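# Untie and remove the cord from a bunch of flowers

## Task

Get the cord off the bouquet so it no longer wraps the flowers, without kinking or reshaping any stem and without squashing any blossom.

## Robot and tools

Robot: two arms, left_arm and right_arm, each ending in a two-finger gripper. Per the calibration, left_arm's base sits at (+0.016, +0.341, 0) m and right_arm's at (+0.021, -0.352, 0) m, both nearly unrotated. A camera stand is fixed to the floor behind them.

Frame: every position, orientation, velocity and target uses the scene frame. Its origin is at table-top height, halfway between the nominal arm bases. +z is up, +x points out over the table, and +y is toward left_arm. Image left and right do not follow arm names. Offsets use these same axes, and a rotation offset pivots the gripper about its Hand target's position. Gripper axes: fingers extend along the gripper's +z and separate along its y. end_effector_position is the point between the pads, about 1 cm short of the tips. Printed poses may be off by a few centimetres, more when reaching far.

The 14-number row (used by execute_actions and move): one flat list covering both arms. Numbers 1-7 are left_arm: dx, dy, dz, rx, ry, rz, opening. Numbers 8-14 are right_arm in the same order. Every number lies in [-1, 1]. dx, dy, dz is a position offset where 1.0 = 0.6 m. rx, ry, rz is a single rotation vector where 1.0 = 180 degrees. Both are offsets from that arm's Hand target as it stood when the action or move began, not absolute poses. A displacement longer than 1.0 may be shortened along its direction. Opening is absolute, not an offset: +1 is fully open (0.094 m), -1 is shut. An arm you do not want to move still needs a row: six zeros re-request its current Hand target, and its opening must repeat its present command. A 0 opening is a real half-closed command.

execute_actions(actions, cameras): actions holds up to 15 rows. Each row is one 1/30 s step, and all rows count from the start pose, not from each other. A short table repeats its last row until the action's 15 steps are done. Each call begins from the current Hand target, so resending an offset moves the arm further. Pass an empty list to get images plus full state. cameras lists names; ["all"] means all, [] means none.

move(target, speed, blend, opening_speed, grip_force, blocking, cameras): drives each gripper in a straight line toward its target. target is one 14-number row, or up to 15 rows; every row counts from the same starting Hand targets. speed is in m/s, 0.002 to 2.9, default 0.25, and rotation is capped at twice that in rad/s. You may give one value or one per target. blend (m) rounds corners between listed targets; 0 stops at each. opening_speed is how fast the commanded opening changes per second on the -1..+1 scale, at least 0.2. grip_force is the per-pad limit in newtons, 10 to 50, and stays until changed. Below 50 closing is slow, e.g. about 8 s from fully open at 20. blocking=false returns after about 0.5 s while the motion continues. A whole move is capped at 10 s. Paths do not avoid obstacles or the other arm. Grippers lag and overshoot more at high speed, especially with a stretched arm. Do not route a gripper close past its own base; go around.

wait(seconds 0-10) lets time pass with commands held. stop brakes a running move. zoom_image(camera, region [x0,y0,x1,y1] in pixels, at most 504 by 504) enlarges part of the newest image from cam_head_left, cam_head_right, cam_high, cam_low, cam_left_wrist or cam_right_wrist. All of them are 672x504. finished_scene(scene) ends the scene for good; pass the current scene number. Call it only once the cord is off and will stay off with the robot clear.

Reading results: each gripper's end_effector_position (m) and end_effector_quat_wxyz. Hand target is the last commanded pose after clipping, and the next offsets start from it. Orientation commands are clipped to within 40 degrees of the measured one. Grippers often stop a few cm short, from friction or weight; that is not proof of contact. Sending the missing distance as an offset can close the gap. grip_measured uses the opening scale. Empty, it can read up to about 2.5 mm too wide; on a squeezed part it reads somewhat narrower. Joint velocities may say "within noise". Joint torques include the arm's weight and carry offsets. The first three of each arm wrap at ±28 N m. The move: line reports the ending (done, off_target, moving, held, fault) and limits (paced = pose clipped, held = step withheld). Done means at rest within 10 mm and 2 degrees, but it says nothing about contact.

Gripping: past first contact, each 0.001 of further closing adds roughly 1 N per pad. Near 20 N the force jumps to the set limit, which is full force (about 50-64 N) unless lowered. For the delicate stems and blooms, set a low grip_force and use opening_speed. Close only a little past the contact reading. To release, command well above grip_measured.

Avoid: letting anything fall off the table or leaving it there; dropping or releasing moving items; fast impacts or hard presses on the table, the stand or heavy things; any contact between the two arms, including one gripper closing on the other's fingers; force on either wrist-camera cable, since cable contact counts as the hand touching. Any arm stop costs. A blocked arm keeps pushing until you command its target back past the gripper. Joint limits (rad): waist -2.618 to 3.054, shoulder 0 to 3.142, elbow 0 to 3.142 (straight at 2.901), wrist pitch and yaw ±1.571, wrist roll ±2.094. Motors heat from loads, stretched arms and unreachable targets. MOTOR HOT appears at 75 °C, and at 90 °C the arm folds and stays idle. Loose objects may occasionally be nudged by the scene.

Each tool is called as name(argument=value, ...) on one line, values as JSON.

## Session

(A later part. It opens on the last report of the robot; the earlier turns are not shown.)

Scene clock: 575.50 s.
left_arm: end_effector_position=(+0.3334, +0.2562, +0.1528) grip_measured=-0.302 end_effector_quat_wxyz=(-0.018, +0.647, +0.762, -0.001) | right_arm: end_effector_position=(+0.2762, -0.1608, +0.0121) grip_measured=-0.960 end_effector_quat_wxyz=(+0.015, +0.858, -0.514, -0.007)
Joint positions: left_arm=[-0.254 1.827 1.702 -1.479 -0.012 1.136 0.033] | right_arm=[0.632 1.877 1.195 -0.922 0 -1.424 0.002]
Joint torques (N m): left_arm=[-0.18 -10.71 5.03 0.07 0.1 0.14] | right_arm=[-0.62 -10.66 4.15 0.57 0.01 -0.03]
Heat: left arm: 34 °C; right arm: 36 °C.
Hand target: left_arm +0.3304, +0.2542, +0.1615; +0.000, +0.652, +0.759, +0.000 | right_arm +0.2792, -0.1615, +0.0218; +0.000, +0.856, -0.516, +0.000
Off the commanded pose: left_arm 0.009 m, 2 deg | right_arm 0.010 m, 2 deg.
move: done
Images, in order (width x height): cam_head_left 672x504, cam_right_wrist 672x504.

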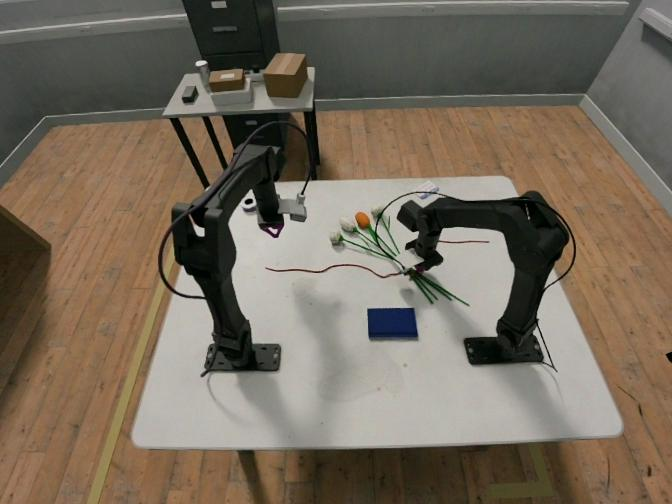

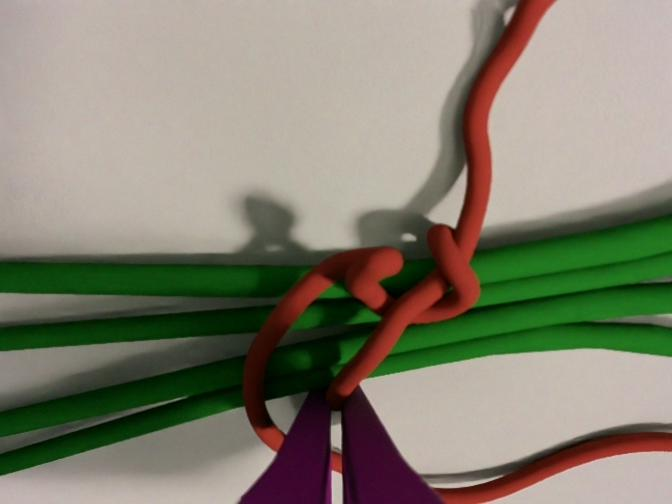

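move(target=[0,0,0,0,0,0,0.0,0.04,0.185,0.0,0,0,0,-1], cameras=["cam_right_wrist","cam_head_left","cam_high"], speed=0.08)

zoom_image(camera="cam_high", region=[220, 210, 430, 400])

Scene clock: 590.10 s.
left_arm: end_effector_position=(+0.3334, +0.2562, +0.1528) grip_measured=-0.002 end_effector_quat_wxyz=(-0.018, +0.647, +0.762, -0.001) | right_arm: end_effector_position=(+0.3025, -0.0538, +0.0254) grip_measured=-0.960 end_effector_quat_wxyz=(-0.006, +0.857, -0.515, +0.003)
Joint positions: left_arm=[-0.254 1.827 1.702 -1.479 -0.012 1.136 0.047] | right_arm=[0.806 2.144 1.646 -1.06 0.003 -1.248 0.002]
Joint torques (N m): left_arm=[-0.23 -10.91 4.83 0.06 0.12 0.14] | right_arm=[0.17 -7.9 7.1 0.5 -0.03 0.05]
Heat: left arm: 34 °C; right arm: 35 °C.
Hand target: left_arm +0.3305, +0.2542, +0.1615; +0.000, +0.652, +0.759, +0.000 | right_arm +0.3031, -0.0506, +0.0216; +0.000, +0.856, -0.516, +0.000
Off the commanded pose: left_arm 0.009 m, 2 deg | right_arm 0.005 m, 1 deg.
move: done
Images, in order (width x height): cam_head_left 672x504, cam_high 672x504, cam_right_wrist 672x504.

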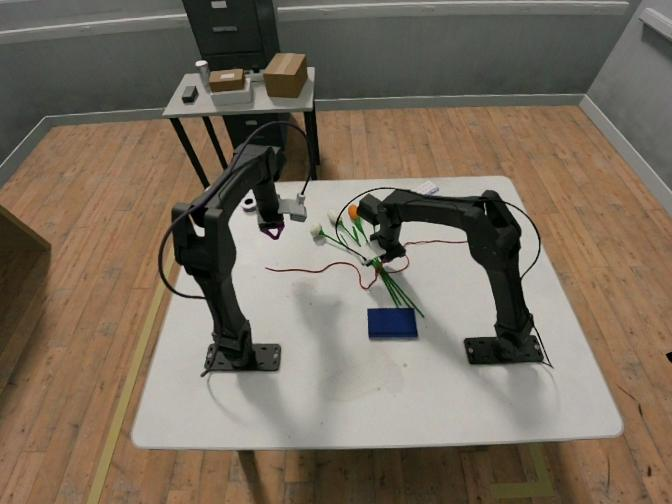

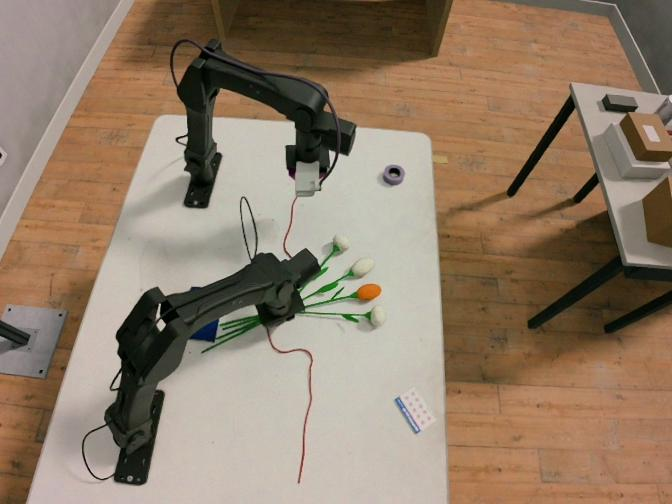

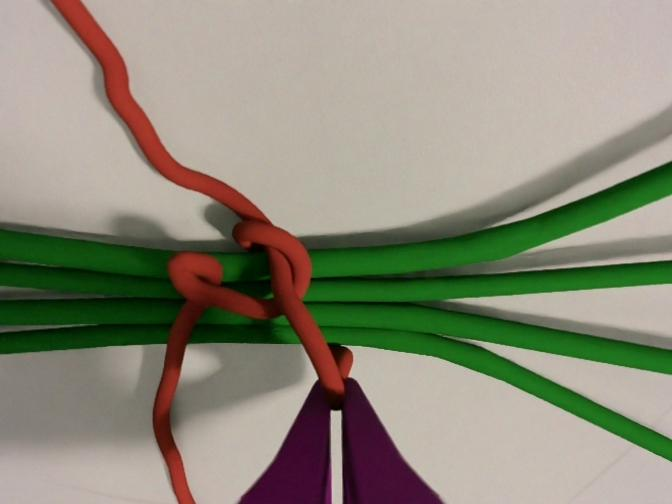

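Scaled by 2.400 from the camera's 672x504 image, which has a finer 960x720 frame.

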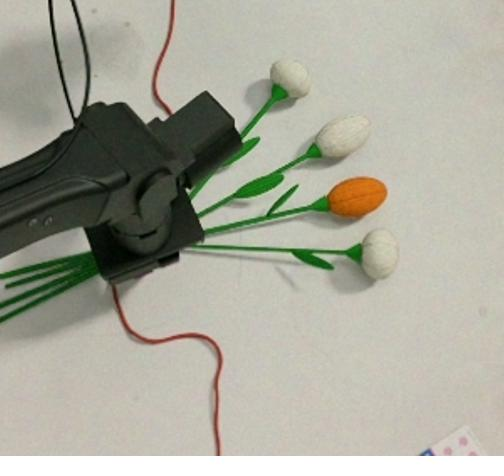

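move(target=[[0,0,0,0,0,0,0.0,0.0,-0.0,0.0,0,0,0,-0.5],[0,0,0,0,0,0,0.0,0.012,-0.022,0.0,0,0,0,-0.5],[0,0,0,0,0,0,0.0,0.012,-0.022,0.13,0,0,0,-0.5],[0,-0.1,0,0,0,0,0.0,0.03,-0.32,0.16,0,0,0,-0.5],[0.058,-0.423,-0.04,0,0,0.606,0.0,0.03,-0.32,0.16,0,0,-0.3,-0.5]], cameras=["cam_left_wrist","cam_head_left","cam_high"], speed=0.2)

zoom_image(camera="cam_head_left", region=[300, 180, 480, 340])

Scene clock: 614.33 s.
left_arm: end_effector_position=(+0.3639, +0.0051, +0.1393) grip_measured=-0.002 end_effector_quat_wxyz=(+0.035, -0.236, +0.969, -0.056) | right_arm: end_effector_position=(+0.3230, -0.2455, +0.1081) grip_measured=-0.502 end_effector_quat_wxyz=(-0.018, -0.530, +0.848, -0.002)
Joint positions: left_arm=[-0.752 2.41 2.546 -1.574 0 -1.248 0.047] | right_arm=[0.334 1.79 1.48 -1.294 0.012 -0.775 0.023]
Joint torques (N m): left_arm=[-0.54 -10.32 8.32 0.23 -0.01 -0.11] | right_arm=[0.23 -10.3 4.66 0.56 -0.13 0.07]
Heat: left arm: 34 °C; right arm: 32 °C.
Hand target: left_arm +0.3652, +0.0003, +0.1377; +0.000, -0.240, +0.971, +0.000 | right_arm +0.3212, -0.2426, +0.1177; +0.000, -0.529, +0.849, +0.000
Off the commanded pose: left_arm 0.005 m, 8 deg | right_arm 0.010 m, 2 deg.
joint sent to its limit (left arm) — joint 4 (wrist pitch), lower limit. The joint targets are off in orientation, not in position.
move: off_target (left_arm)
Images, in order (width x height): cam_head_left 672x504, cam_high 672x504, cam_left_wrist 672x504.

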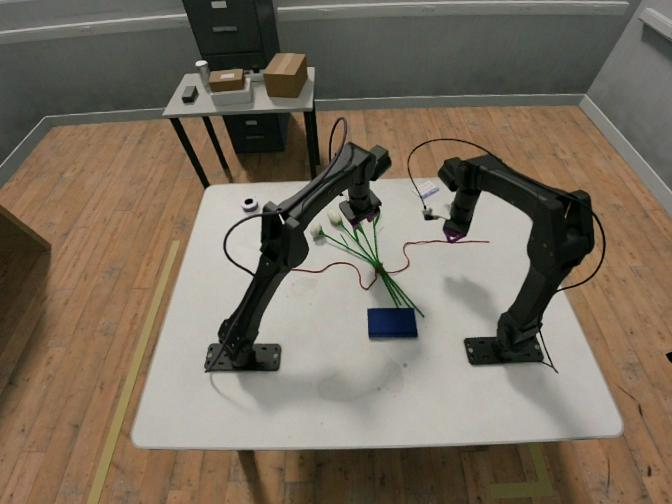

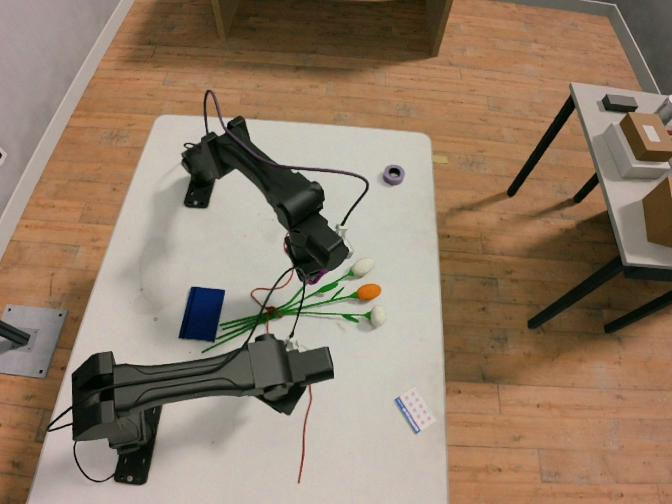

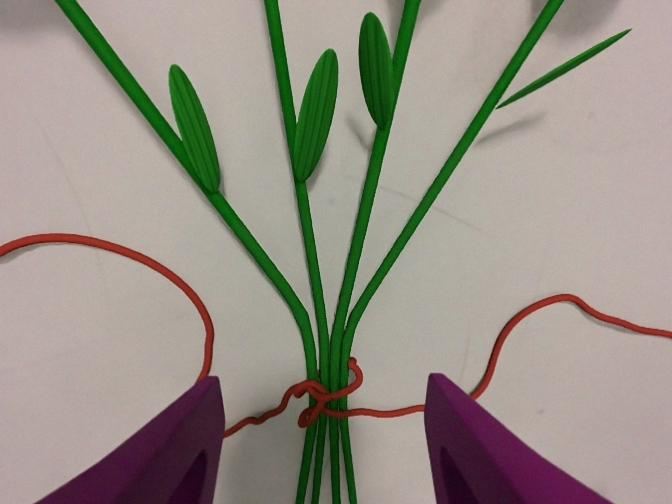

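Scaled by 2.800 from the camera's 672x504 image, which has a finer 960x720 frame.

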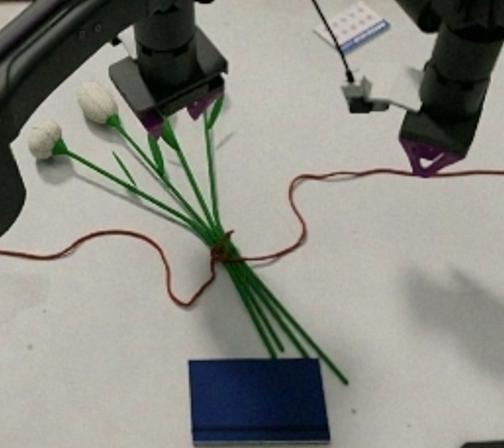

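move(target=[-0.06,-0.035,-0.14,0,0,0,0.2,0,0,0,0,0,0,-0.5], cameras=["cam_left_wrist"], speed=0.15)

Scene clock: 624.37 s.
left_arm: end_effector_position=(+0.3295, -0.0196, +0.0612) grip_measured=+0.198 end_effector_quat_wxyz=(+0.001, -0.236, +0.972, -0.005) | right_arm: end_effector_position=(+0.3230, -0.2455, +0.1081) grip_measured=-0.502 end_effector_quat_wxyz=(-0.018, -0.530, +0.848, -0.002)
Joint positions: left_arm=[-0.838 2.462 2.33 -1.429 0.004 -1.332 0.056] | right_arm=[0.334 1.79 1.48 -1.294 0.012 -0.775 0.023]
Joint torques (N m): left_arm=[-0.32 -11.37 5.59 0.19 -0.04 -0.1] | right_arm=[0.25 -10.3 4.68 0.56 -0.12 0.05]
Heat: left arm: 34 °C; right arm: 32 °C.
Hand target: left_arm +0.3292, -0.0206, +0.0536; +0.000, -0.240, +0.971, +0.000 | right_arm +0.3212, -0.2426, +0.1177; +0.000, -0.529, +0.849, +0.000
Off the commanded pose: left_arm 0.008 m, 1 deg | right_arm 0.010 m, 2 deg.
move: done
Images, in order (width x height): cam_left_wrist 672x504.

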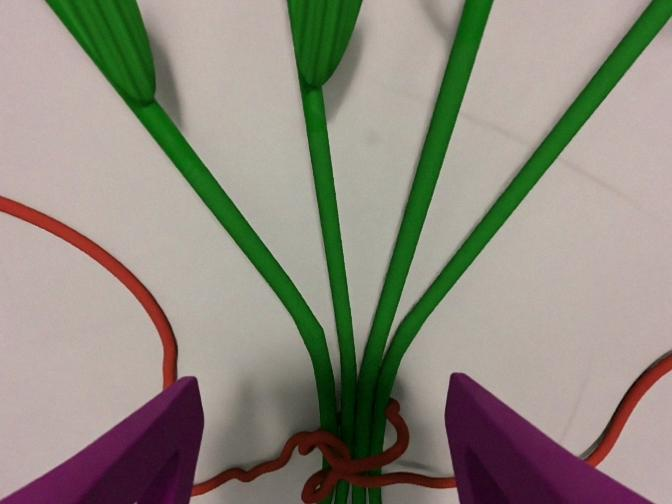

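move(target=[[0.017,-0.004,0,0,0,0,0.0,0,0,0,0,0,0,-0.5],[0.017,-0.004,-0.075,0,0,0,0.0,0,0,0,0,0,0,-0.5]], cameras=["cam_left_wrist"], speed=0.08)

Scene clock: 636.23 s.
left_arm: end_effector_position=(+0.3356, -0.0266, +0.0167) grip_measured=+0.002 end_effector_quat_wxyz=(+0.000, -0.236, +0.972, -0.005) | right_arm: end_effector_position=(+0.3230, -0.2455, +0.1081) grip_measured=-0.502 end_effector_quat_wxyz=(-0.018, -0.530, +0.848, -0.002)
Joint positions: left_arm=[-0.838 2.513 2.247 -1.296 0.004 -1.333 0.047] | right_arm=[0.334 1.79 1.48 -1.294 0.012 -0.775 0.023]
Joint torques (N m): left_arm=[0.77 -11.85 5.35 0.19 -0.03 0.04] | right_arm=[0.23 -10.3 4.64 0.56 -0.11 0.05]
Heat: left arm: 35 °C; right arm: 32 °C.
Hand target: left_arm +0.3394, -0.0229, +0.0085; +0.000, -0.240, +0.971, +0.000 | right_arm +0.3212, -0.2426, +0.1177; +0.000, -0.529, +0.849, +0.000
Off the commanded pose: left_arm 0.010 m, 1 deg | right_arm 0.010 m, 2 deg.
move: done
Images, in order (width x height): cam_left_wrist 672x504.

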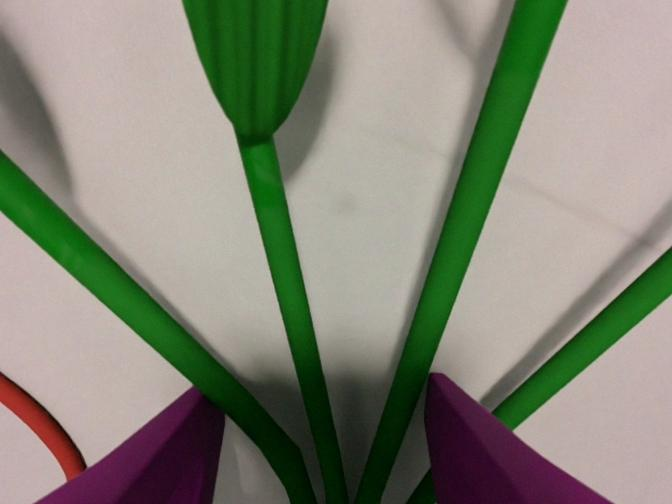

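move(target=[[0.0,0.0,0.06,0,0,0,0.0,0,0,0,0,0,0,-0.5],[-0.03,-0.017,0.06,0,0,0,0.1,0,0,0,0,0,0,-0.5]], cameras=["cam_left_wrist"], speed=0.08)

Scene clock: 645.00 s.
left_arm: end_effector_position=(+0.3222, -0.0343, +0.0444) grip_measured=+0.098 end_effector_quat_wxyz=(-0.002, -0.235, +0.972, -0.001) | right_arm: end_effector_position=(+0.3230, -0.2455, +0.1081) grip_measured=-0.502 end_effector_quat_wxyz=(-0.018, -0.530, +0.848, -0.002)
Joint positions: left_arm=[-0.869 2.513 2.357 -1.415 0.005 -1.362 0.052] | right_arm=[0.334 1.79 1.48 -1.294 0.012 -0.775 0.023]
Joint torques (N m): left_arm=[-0.18 -13.39 4.92 0.13 -0.04 -0.1] | right_arm=[0.25 -10.29 4.68 0.56 -0.12 0.05]
Heat: left arm: 36 °C; right arm: 32 °C.
Hand target: left_arm +0.3213, -0.0333, +0.0445; +0.000, -0.240, +0.971, +0.000 | right_arm +0.3212, -0.2426, +0.1177; +0.000, -0.529, +0.849, +0.000
Off the commanded pose: left_arm 0.001 m, 1 deg | right_arm 0.010 m, 2 deg.
move: done
Images, in order (width x height): cam_left_wrist 672x504.

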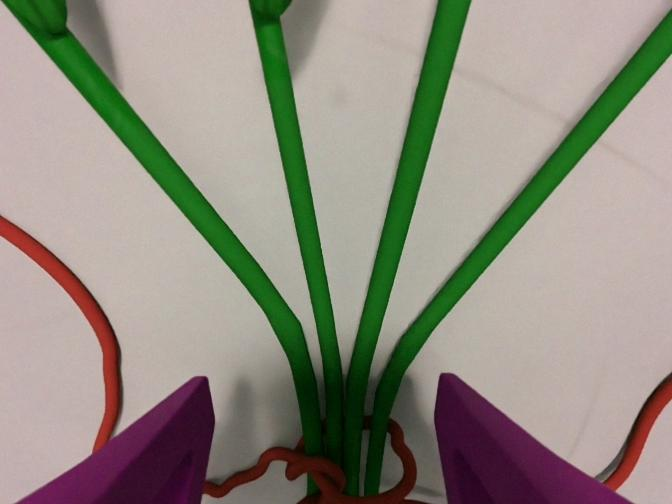

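move(target=[[0.009,-0.007,0,0,0,0,0.0,0,0,0,0,0,0,-0.5],[0.009,-0.007,-0.065,0,0,0,0.0,0,0,0,0,0,0,-0.5]], cameras=["cam_left_wrist"], speed=0.08)

Scene clock: 656.27 s.
left_arm: end_effector_position=(+0.3251, -0.0386, +0.0196) grip_measured=+0.001 end_effector_quat_wxyz=(-0.001, -0.235, +0.972, -0.006) | right_arm: end_effector_position=(+0.3230, -0.2455, +0.1081) grip_measured=-0.502 end_effector_quat_wxyz=(-0.018, -0.530, +0.848, -0.002)
Joint positions: left_arm=[-0.869 2.527 2.283 -1.318 0.007 -1.362 0.047] | right_arm=[0.334 1.79 1.48 -1.294 0.012 -0.775 0.023]
Joint torques (N m): left_arm=[0.2 -11.62 4.3 0.45 -0.04 -0.09] | right_arm=[0.21 -10.33 4.67 0.56 -0.12 0.05]
Heat: left arm: 38 °C; right arm: 31 °C.
Hand target: left_arm +0.3267, -0.0374, +0.0055; +0.000, -0.240, +0.971, +0.000 | right_arm +0.3212, -0.2426, +0.1177; +0.000, -0.529, +0.849, +0.000
Off the commanded pose: left_arm 0.014 m, 1 deg | right_arm 0.010 m, 2 deg.
move: off_target (left_arm)
Images, in order (width x height): cam_left_wrist 672x504.

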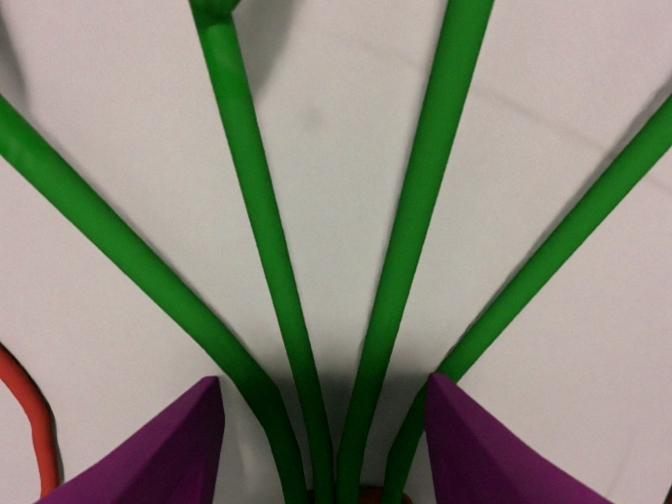

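move(target=[[0.0,0,0.04,0,0,0,0.1,0,0,0,0,0,0,-0.5],[-0.004,-0.017,0.04,0,0,0,0.1,0,0,0,0,0,0,-0.5],[-0.004,-0.017,-0.005,0,0,0,0.1,0,0,0,0,0,0,-0.5]], cameras=["cam_left_wrist"], speed=0.08)

Scene clock: 665.60 s.
left_arm: end_effector_position=(+0.3270, -0.0482, +0.0159) grip_measured=+0.098 end_effector_quat_wxyz=(+0.001, -0.237, +0.971, -0.011) | right_arm: end_effector_position=(+0.3230, -0.2455, +0.1081) grip_measured=-0.502 end_effector_quat_wxyz=(-0.018, -0.530, +0.848, -0.002)
Joint positions: left_arm=[-0.878 2.566 2.343 -1.327 0.007 -1.376 0.052] | right_arm=[0.334 1.79 1.48 -1.294 0.012 -0.775 0.023]
Joint torques (N m): left_arm=[-0.51 -11.6 4.9 0.22 -0.06 -0.11] | right_arm=[0.24 -10.32 4.64 0.56 -0.13 0.05]
Heat: left arm: 38 °C; right arm: 31 °C.
Hand target: left_arm +0.3244, -0.0475, +0.0025; +0.000, -0.240, +0.971, +0.000 | right_arm +0.3212, -0.2426, +0.1177; +0.000, -0.529, +0.849, +0.000
Off the commanded pose: left_arm 0.014 m, 1 deg | right_arm 0.010 m, 2 deg.
move: off_target (left_arm)
Images, in order (width x height): cam_left_wrist 672x504.

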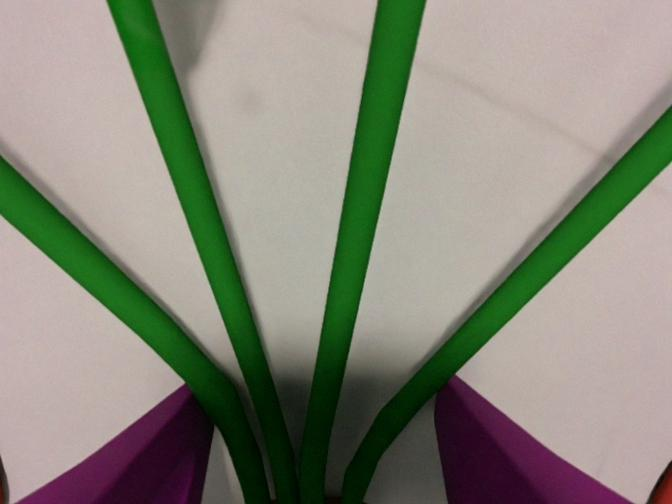

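move(target=[-0.004,0.003,0,0,0,0,-0.45,0,0,0,0,0,0,-0.5], cameras=["cam_left_wrist","cam_head_left"], grip_force=[12,50], opening_speed=0.3)

zoom_image(camera="cam_head_left", region=[300, 180, 480, 340])

Scene clock: 677.40 s.
left_arm: end_effector_position=(+0.3255, -0.0462, +0.0134) grip_measured=-0.447 end_effector_quat_wxyz=(-0.001, -0.238, +0.971, -0.006) | right_arm: end_effector_position=(+0.3230, -0.2455, +0.1081) grip_measured=-0.502 end_effector_quat_wxyz=(-0.018, -0.530, +0.848, -0.002)
Joint positions: left_arm=[-0.878 2.565 2.331 -1.325 0.007 -1.377 0.026] | right_arm=[0.334 1.79 1.48 -1.294 0.012 -0.775 0.023]
Joint torques (N m): left_arm=[-0.58 -12.63 3.43 0.34 -0.05 -0.11] | right_arm=[0.24 -10.3 4.67 0.57 -0.12 0.05]
Heat: left arm: 39 °C; right arm: 31 °C.
Hand target: left_arm +0.3220, -0.0457, +0.0025; +0.000, -0.240, +0.971, +0.000 | right_arm +0.3212, -0.2426, +0.1177; +0.000, -0.529, +0.849, +0.000
Off the commanded pose: left_arm 0.011 m, 1 deg | right_arm 0.010 m, 2 deg.
grip_force (N): 12, 50
move: off_target (left_arm)
Images, in order (width x height): cam_head_left 672x504, cam_left_wrist 672x504.

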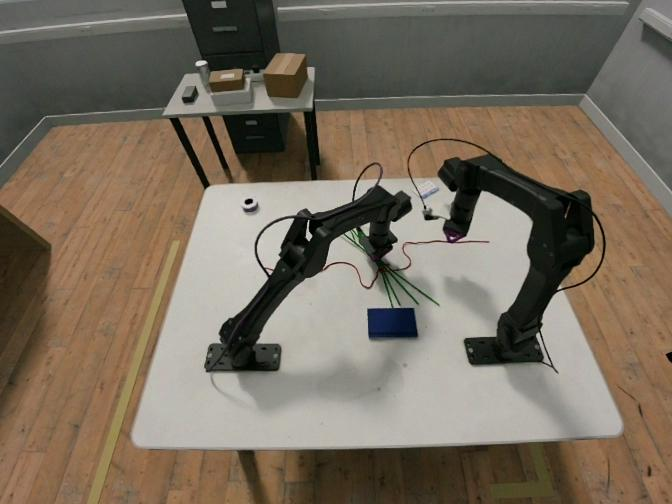

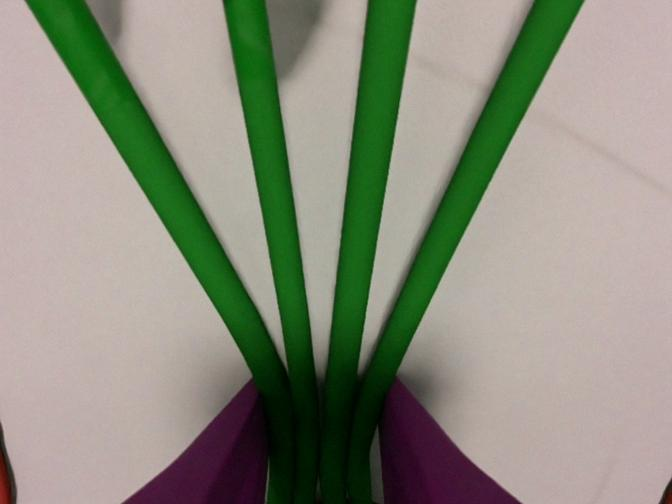

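Scaled by 2.800 from the camera's 672x504 image, which has a finer 960x720 frame.

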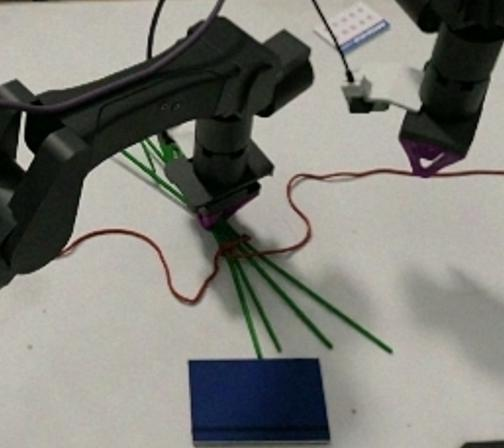

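move(target=[0,0,0,0,0,0,-0.45,0,0.2,-0.03,0.230,0.004,0.288,-0.5], cameras=["cam_right_wrist","cam_head_left","cam_head_right","cam_low"], speed=0.12)

Scene clock: 723.63 s.
left_arm: end_effector_position=(+0.3255, -0.0462, +0.0134) grip_measured=-0.447 end_effector_quat_wxyz=(-0.001, -0.238, +0.971, -0.006) | right_arm: end_effector_position=(+0.3208, -0.2045, +0.1052) grip_measured=-0.502 end_effector_quat_wxyz=(+0.045, -0.647, +0.755, +0.097)
Joint positions: left_arm=[-0.878 2.565 2.331 -1.325 0.007 -1.377 0.026] | right_arm=[0.331 1.79 1.452 -1.218 -0.214 -1.079 0.023]
Joint torques (N m): left_arm=[-0.49 -12.71 3.48 0.37 -0.07 -0.1] | right_arm=[-0.09 -7.24 5.24 0.61 -0.19 0]
Motor temperatures (°C): left_arm=[22 43 26 25 25 24 25] | right_arm=[26 31 29 25 25 24 25]
Heat: left arm: 43 °C; right arm: 31 °C.
Hand target: left_arm +0.3220, -0.0457, +0.0025; +0.000, -0.240, +0.971, +0.000 | right_arm +0.3206, -0.2041, +0.1053; +0.046, -0.647, +0.755, +0.098 (not the last commanded pose)
Off the commanded pose: left_arm 0.011 m, 1 deg | right_arm 0.082 m, 45 deg.
grip_force (N): 12, 50
move: held (right_arm; a check stopped the path), off_target (left_arm); limits=held
pose unreachable (right arm): on one or more control steps of this call, first in action 0 (counted from 0), this arm could not follow its commanded pose, so it was not sent that pose on those steps. It may still have moved: this result reports where it is.
cause: moving toward the commanded pose would bring a part of the arm too close to another arm (this arm's wrist camera and the left arm's wrist (the part past joint 4), along the way the arms are being sent, or toward where that arm still pushes).
Images, in order (width x height): cam_head_left 672x504, cam_head_right 672x504, cam_low 672x504, cam_right_wrist 672x504.

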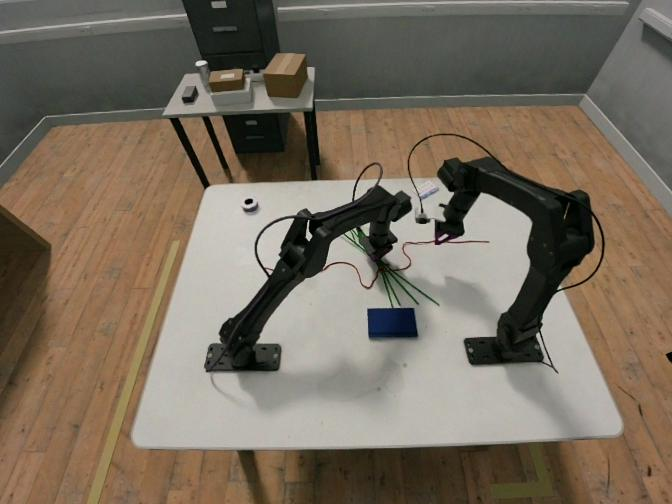

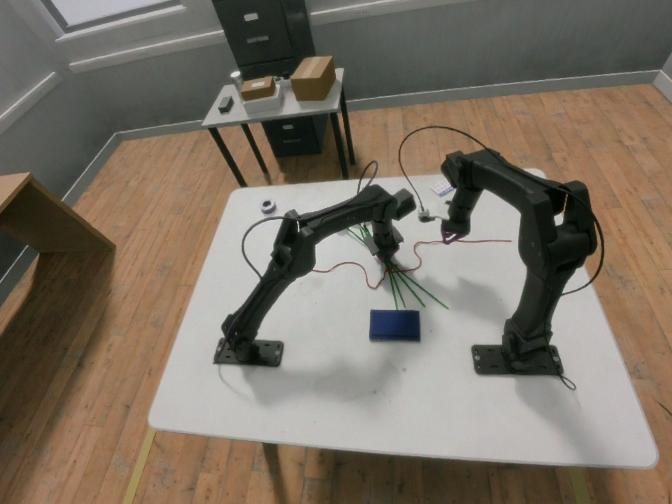

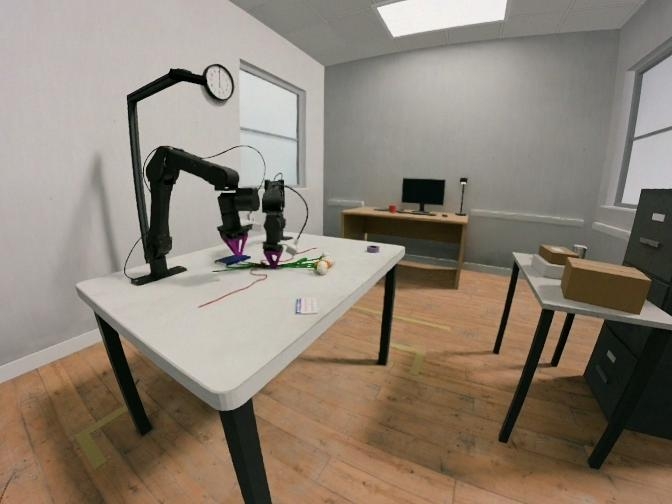

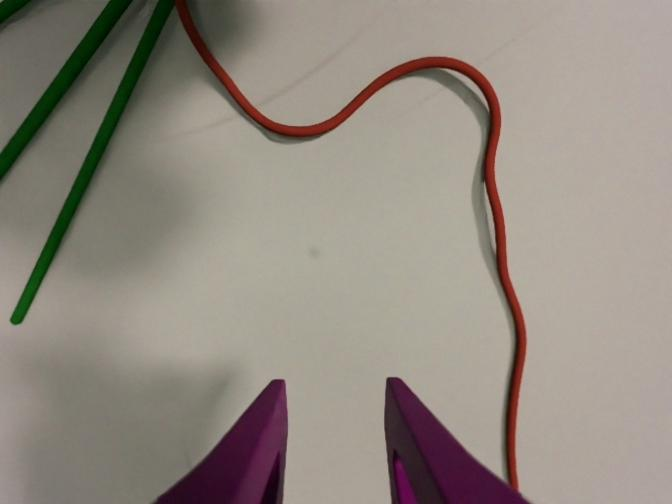

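move(target=[[0,0,0.003,0,0,0,0.25,0,-0.05,0.02,0,0,0,-0.5],[0.045,0.024,0.003,0,0,0,0.25,0,-0.05,0.02,0,0,0,-0.5]], cameras=["cam_left_wrist","cam_head_left"], speed=0.06)

zoom_image(camera="cam_head_left", region=[330, 210, 450, 320])

Scene clock: 743.83 s.
left_arm: end_effector_position=(+0.3294, -0.0520, +0.0146) grip_measured=+0.248 end_effector_quat_wxyz=(+0.004, -0.238, +0.971, -0.020) | right_arm: end_effector_position=(+0.3217, -0.2063, +0.1052) grip_measured=-0.502 end_effector_quat_wxyz=(+0.046, -0.646, +0.756, +0.096)
Joint positions: left_arm=[-0.878 2.565 2.334 -1.301 0.01 -1.377 0.059] | right_arm=[0.326 1.79 1.452 -1.218 -0.213 -1.081 0.023]
Joint torques (N m): left_arm=[0.05 -13.08 5.79 -0.11 -0.02 0.05] | right_arm=[-0.54 -7.64 5.24 0.53 -0.18 -0.08]
Heat: left arm: 44 °C; right arm: 31 °C.
Hand target: left_arm +0.3257, -0.0465, +0.0134; -0.001, -0.238, +0.971, -0.007 (not the last commanded pose) | right_arm +0.3206, -0.2081, +0.1069; +0.046, -0.647, +0.755, +0.098 (not the last commanded pose)
Off the commanded pose: left_arm 0.030 m, 2 deg | right_arm 0.030 m, 0 deg.
grip_force (N): 12, 50
move: held (left_arm; a check stopped the path), off_target (right_arm; braked when a check withheld steps of left_arm); path passed 0 of 2 targets; limits=held
pose unreachable (left arm): on one or more control steps of this call, first in action 0 (counted from 0), this arm could not follow its commanded pose, so it was not sent that pose on those steps. It may still have moved: this result reports where it is.
cause: moving toward the commanded pose would bring a part of the arm too close to another arm (this arm's wrist (the part past joint 4) and the right arm's wrist camera, under 1 mm apart when this arm was first held).
Images, in order (width x height): cam_head_left 672x504, cam_left_wrist 672x504.

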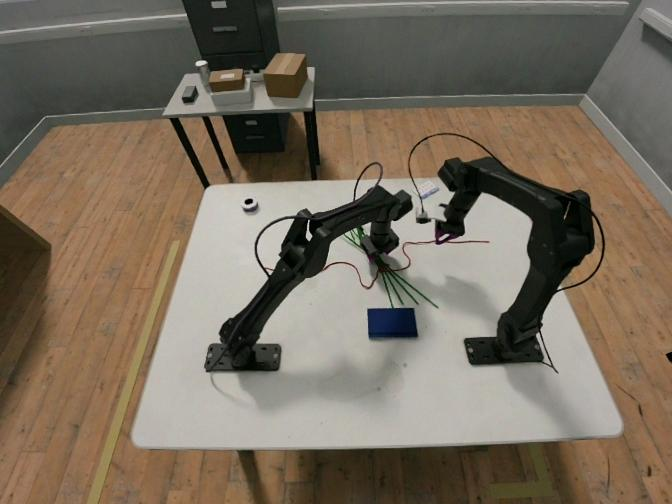

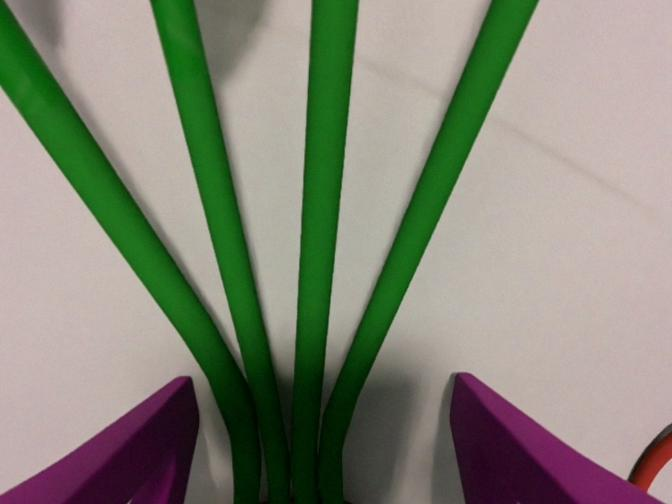

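Scaled by 4.200 from the camera's 672x504 image, which has a finer 960x720 frame.

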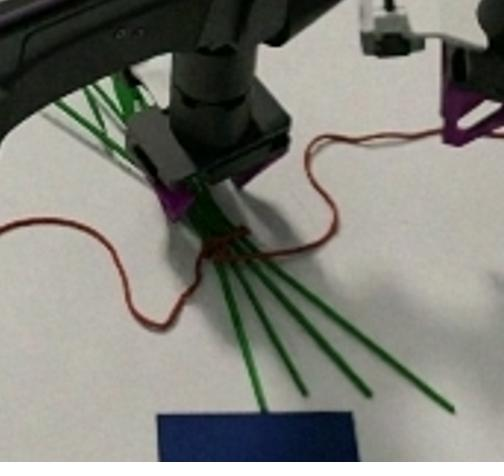

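move(target=[0,0,0,0,0,0,0.25,-0.02,-0.15,0.02,-0.1,0,0.0,-0.5], speed=0.1)

move(target=[0.045,0.030,-0.015,0,0,0,0.25,0,0,0,0,0,0,-0.5], cameras=["cam_left_wrist","cam_head_left"], speed=0.06)

zoom_image(camera="cam_head_left", region=[330, 210, 450, 320])

Scene clock: 753.67 s.
left_arm: end_effector_position=(+0.3294, -0.0520, +0.0146) grip_measured=+0.248 end_effector_quat_wxyz=(+0.004, -0.238, +0.971, -0.020) | right_arm: end_effector_position=(+0.3120, -0.2949, +0.1084) grip_measured=-0.502 end_effector_quat_wxyz=(-0.066, -0.645, +0.761, -0.015)
Joint positions: left_arm=[-0.878 2.565 2.334 -1.301 0.01 -1.377 0.059] | right_arm=[0.234 1.768 1.446 -1.355 0.085 -1.161 0.023]
Joint torques (N m): left_arm=[-0.02 -12.93 5.68 -0.08 0.01 0.02] | right_arm=[-0.54 -10.33 4.62 0.25 0.09 -0.08]
Heat: left arm: 44 °C; right arm: 31 °C.
Hand target: left_arm +0.3257, -0.0465, +0.0134; -0.001, -0.238, +0.971, -0.007 | right_arm +0.3085, -0.2981, +0.1190; -0.056, -0.646, +0.761, -0.021
Off the commanded pose: left_arm 0.007 m, 2 deg | right_arm 0.011 m, 1 deg.
grip_force (N): 12, 50
move: off_target (right_arm)

Scene clock: 754.77 s.
left_arm: end_effector_position=(+0.3396, -0.0418, +0.0148) grip_measured=+0.248 end_effector_quat_wxyz=(-0.018, -0.235, +0.971, -0.028) | right_arm: end_effector_position=(+0.3120, -0.2949, +0.1084) grip_measured=-0.502 end_effector_quat_wxyz=(-0.066, -0.645, +0.761, -0.015)
Joint positions: left_arm=[-0.832 2.565 2.334 -1.307 0.057 -1.327 0.059] | right_arm=[0.234 1.768 1.446 -1.355 0.085 -1.162 0.023]
Joint torques (N m): left_arm=[1.57 -11.44 6.48 0.09 -0.53 0.16] | right_arm=[-0.53 -10.33 4.62 0.25 0.1 -0.09]
Heat: left arm: 44 °C; right arm: 31 °C.
Hand target: left_arm +0.3527, -0.0286, +0.0044; -0.001, -0.238, +0.971, -0.007 | right_arm +0.3085, -0.2981, +0.1190; -0.056, -0.646, +0.761, -0.021
Off the commanded pose: left_arm 0.021 m, 3 deg | right_arm 0.012 m, 1 deg.
grip_force (N): 12, 50
move: off_target (left_arm, right_arm)
Images, in order (width x height): cam_head_left 672x504, cam_left_wrist 672x504.

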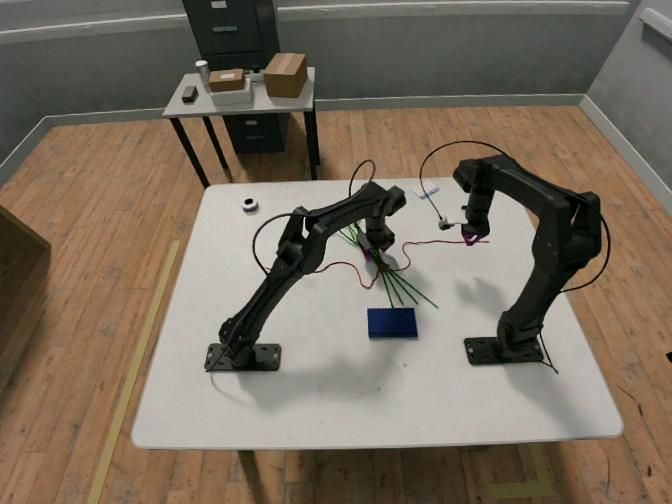

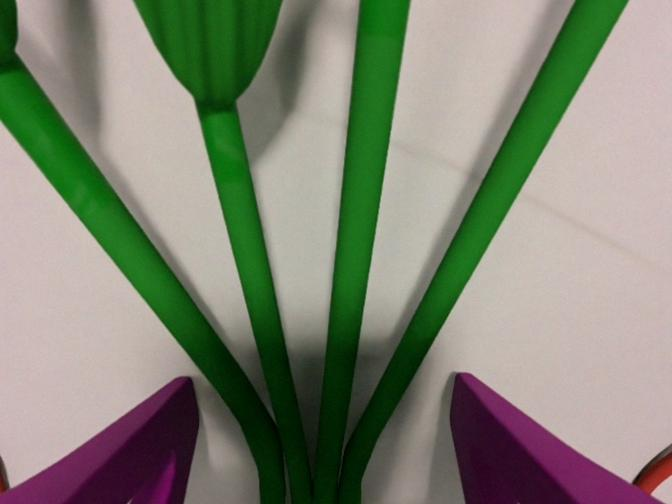

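Scaled by 4.200 from the camera's 672x504 image, which has a finer 960x720 frame.

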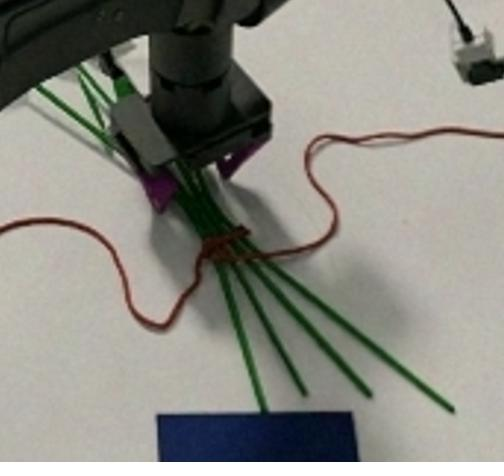

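move(target=[0.03,0.01,0.012,0,0,0,0.25,0,0,0,0,0,0,-0.5], cameras=["cam_left_wrist","cam_head_left"], speed=0.06)

zoom_image(camera="cam_head_left", region=[330, 210, 450, 320])

Scene clock: 762.57 s.
left_arm: end_effector_position=(+0.3676, -0.0245, +0.0166) grip_measured=+0.248 end_effector_quat_wxyz=(-0.003, -0.240, +0.971, -0.017) | right_arm: end_effector_position=(+0.3120, -0.2949, +0.1084) grip_measured=-0.502 end_effector_quat_wxyz=(-0.066, -0.645, +0.761, -0.015)
Joint positions: left_arm=[-0.781 2.627 2.46 -1.378 0.022 -1.285 0.059] | right_arm=[0.234 1.768 1.446 -1.355 0.085 -1.162 0.023]
Joint torques (N m): left_arm=[0.28 -11.37 8.4 -0.1 -0.13 0.08] | right_arm=[-0.54 -10.37 4.59 0.25 0.1 -0.09]
Heat: left arm: 43 °C; right arm: 31 °C.
Hand target: left_arm +0.3708, -0.0226, +0.0118; -0.001, -0.238, +0.971, -0.008 | right_arm +0.3085, -0.2981, +0.1190; -0.056, -0.646, +0.761, -0.021
Off the commanded pose: left_arm 0.006 m, 1 deg | right_arm 0.012 m, 1 deg.
grip_force (N): 12, 50
move: off_target (right_arm)
Images, in order (width x height): cam_head_left 672x504, cam_left_wrist 672x504.

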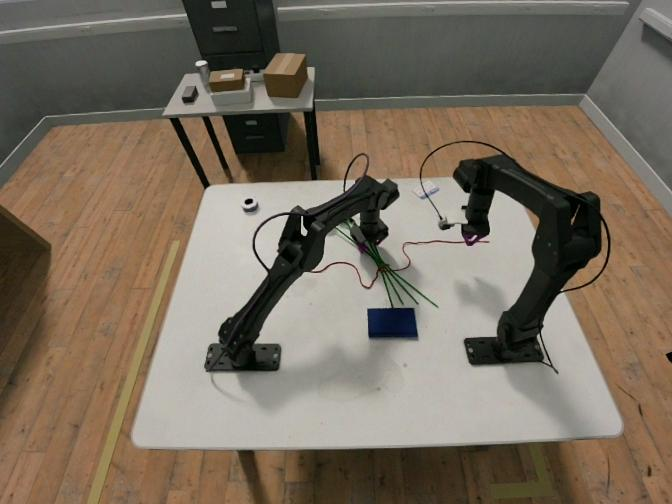

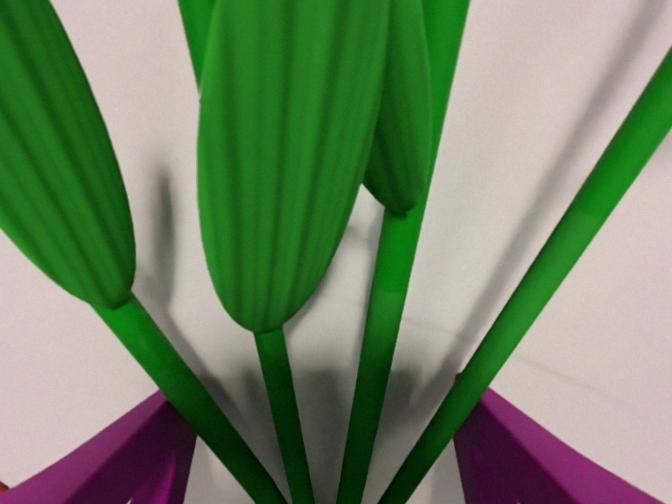

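Scaled by 4.200 from the camera's 672x504 image, which has a finer 960x720 frame.

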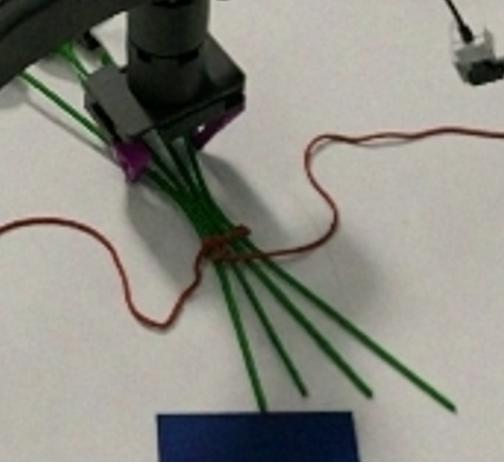

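move(target=[[0,0,0,0,0,0,0.25,0.0,0.05,0.03,-0.009,-0.049,-0.791,-0.3],[0,0,0,0,0,0,0.25,0.006,0.36,0.02,-0.009,-0.049,-0.791,-0.3]], cameras=["cam_right_wrist","cam_head_left"], speed=0.2)

zoom_image(camera="cam_right_wrist", region=[200, 150, 500, 400])

Scene clock: 786.33 s.
left_arm: end_effector_position=(+0.3673, -0.0242, +0.0166) grip_measured=+0.248 end_effector_quat_wxyz=(-0.003, -0.240, +0.971, -0.016) | right_arm: end_effector_position=(+0.3118, -0.1224, +0.1323) grip_measured=-0.302 end_effector_quat_wxyz=(-0.001, +0.496, +0.868, +0.018)
Joint positions: left_arm=[-0.781 2.627 2.46 -1.379 0.022 -1.285 0.059] | right_arm=[0.65 1.921 1.745 -1.361 -0.015 1.696 0.033]
Joint torques (N m): left_arm=[0.17 -11.23 8.55 -0.13 -0.11 0.06] | right_arm=[-0.43 -8.8 4.88 0.53 0.06 -0.05]
Heat: left arm: 42 °C; right arm: 31 °C.
Hand target: left_arm +0.3707, -0.0226, +0.0118; -0.001, -0.238, +0.971, -0.008 | right_arm +0.3105, -0.1269, +0.1329; +0.001, +0.497, +0.868, +0.013 (not the last commanded pose)
Off the commanded pose: left_arm 0.006 m, 1 deg | right_arm 0.040 m, 3 deg.
grip_force (N): 12, 50
move: held (right_arm; a check stopped the path); path passed 1 of 2 targets; limits=held
pose unreachable (right arm): on one or more control steps of this call, first in action 0 (counted from 0), this arm could not follow its commanded pose, so it was not sent that pose on those steps. It may still have moved: this result reports where it is.
cause: moving toward the commanded pose would bring a part of the arm too close to another arm (this arm's wrist (the part past joint 4) and the left arm's forearm (the part past joint 3), 14 mm apart when this arm was first held).
Images, in order (width x height): cam_head_left 672x504, cam_right_wrist 672x504.

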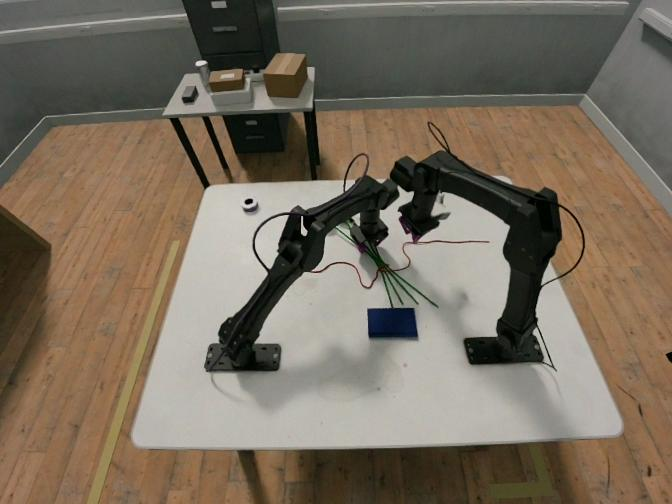

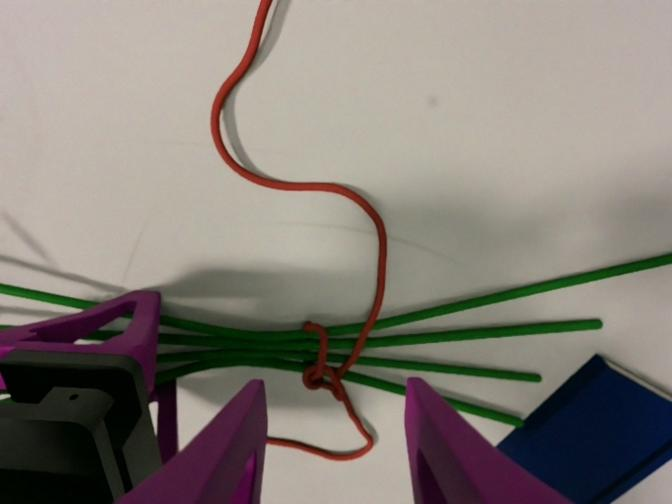

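Scaled by 1.680 from the camera's 672x504 image, which has a finer 960x720 frame.

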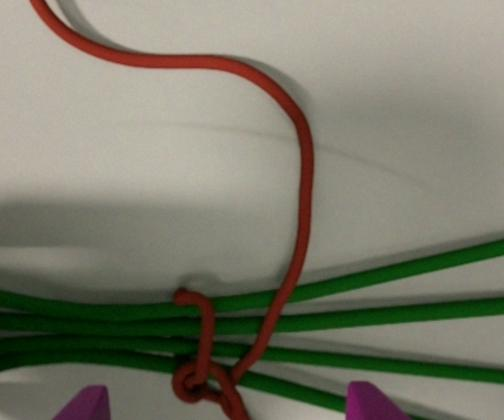

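move(target=[[0,0,0,0,0,0,0.25,-0.01,0.0,-0.04,0.123,0.065,0,-0.4],[0,0,0,0,0,0,0.25,-0.0225,0.07,-0.12,0.123,0.065,0,-0.4]], cameras=["cam_right_wrist","cam_head_left"], speed=0.12)

zoom_image(camera="cam_right_wrist", region=[150, 200, 500, 504])

Scene clock: 806.13 s.
left_arm: end_effector_position=(+0.3673, -0.0242, +0.0166) grip_measured=+0.248 end_effector_quat_wxyz=(-0.003, -0.240, +0.971, -0.016) | right_arm: end_effector_position=(+0.2987, -0.0857, +0.0684) grip_measured=-0.398 end_effector_quat_wxyz=(-0.175, +0.483, +0.847, +0.135)
Joint positions: left_arm=[-0.781 2.627 2.46 -1.379 0.022 -1.285 0.059] | right_arm=[0.553 1.937 1.441 -0.996 -0.439 1.614 0.028]
Joint torques (N m): left_arm=[0.29 -11.34 8.54 -0.05 -0.12 0.1] | right_arm=[-0.01 -6.9 4.83 0.8 -0.37 0.05]
Heat: left arm: 42 °C; right arm: 32 °C.
Hand target: left_arm +0.3707, -0.0226, +0.0118; -0.001, -0.238, +0.971, -0.008 | right_arm +0.2970, -0.0849, +0.0609; -0.182, +0.487, +0.845, +0.128
Off the commanded pose: left_arm 0.006 m, 1 deg | right_arm 0.008 m, 1 deg.
grip_force (N): 12, 50
move: done
Images, in order (width x height): cam_head_left 672x504, cam_right_wrist 672x504.

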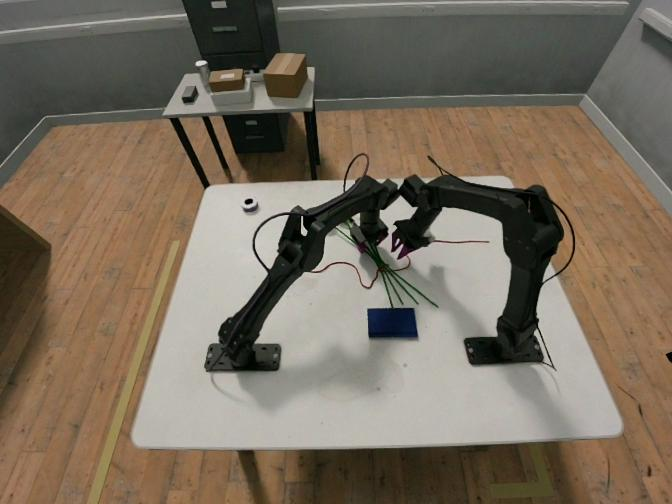

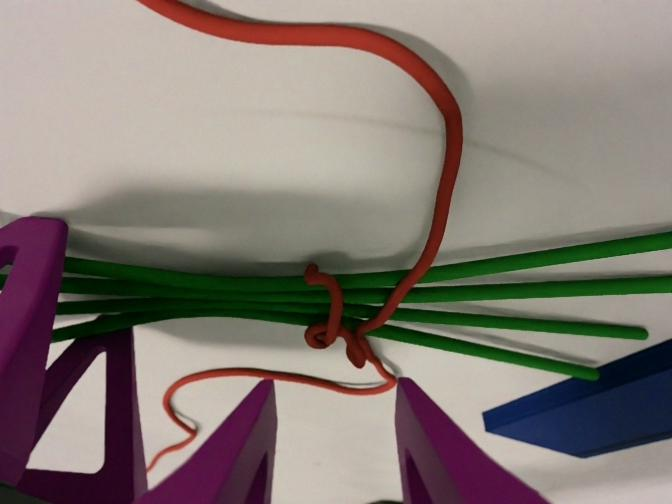

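Scaled by 1.440 from the camera's 672x504 image, which has a finer 960x720 frame.

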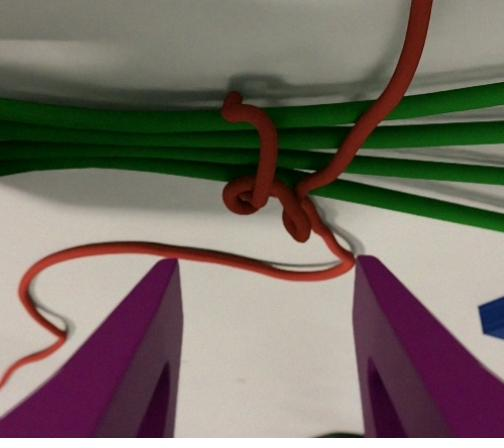

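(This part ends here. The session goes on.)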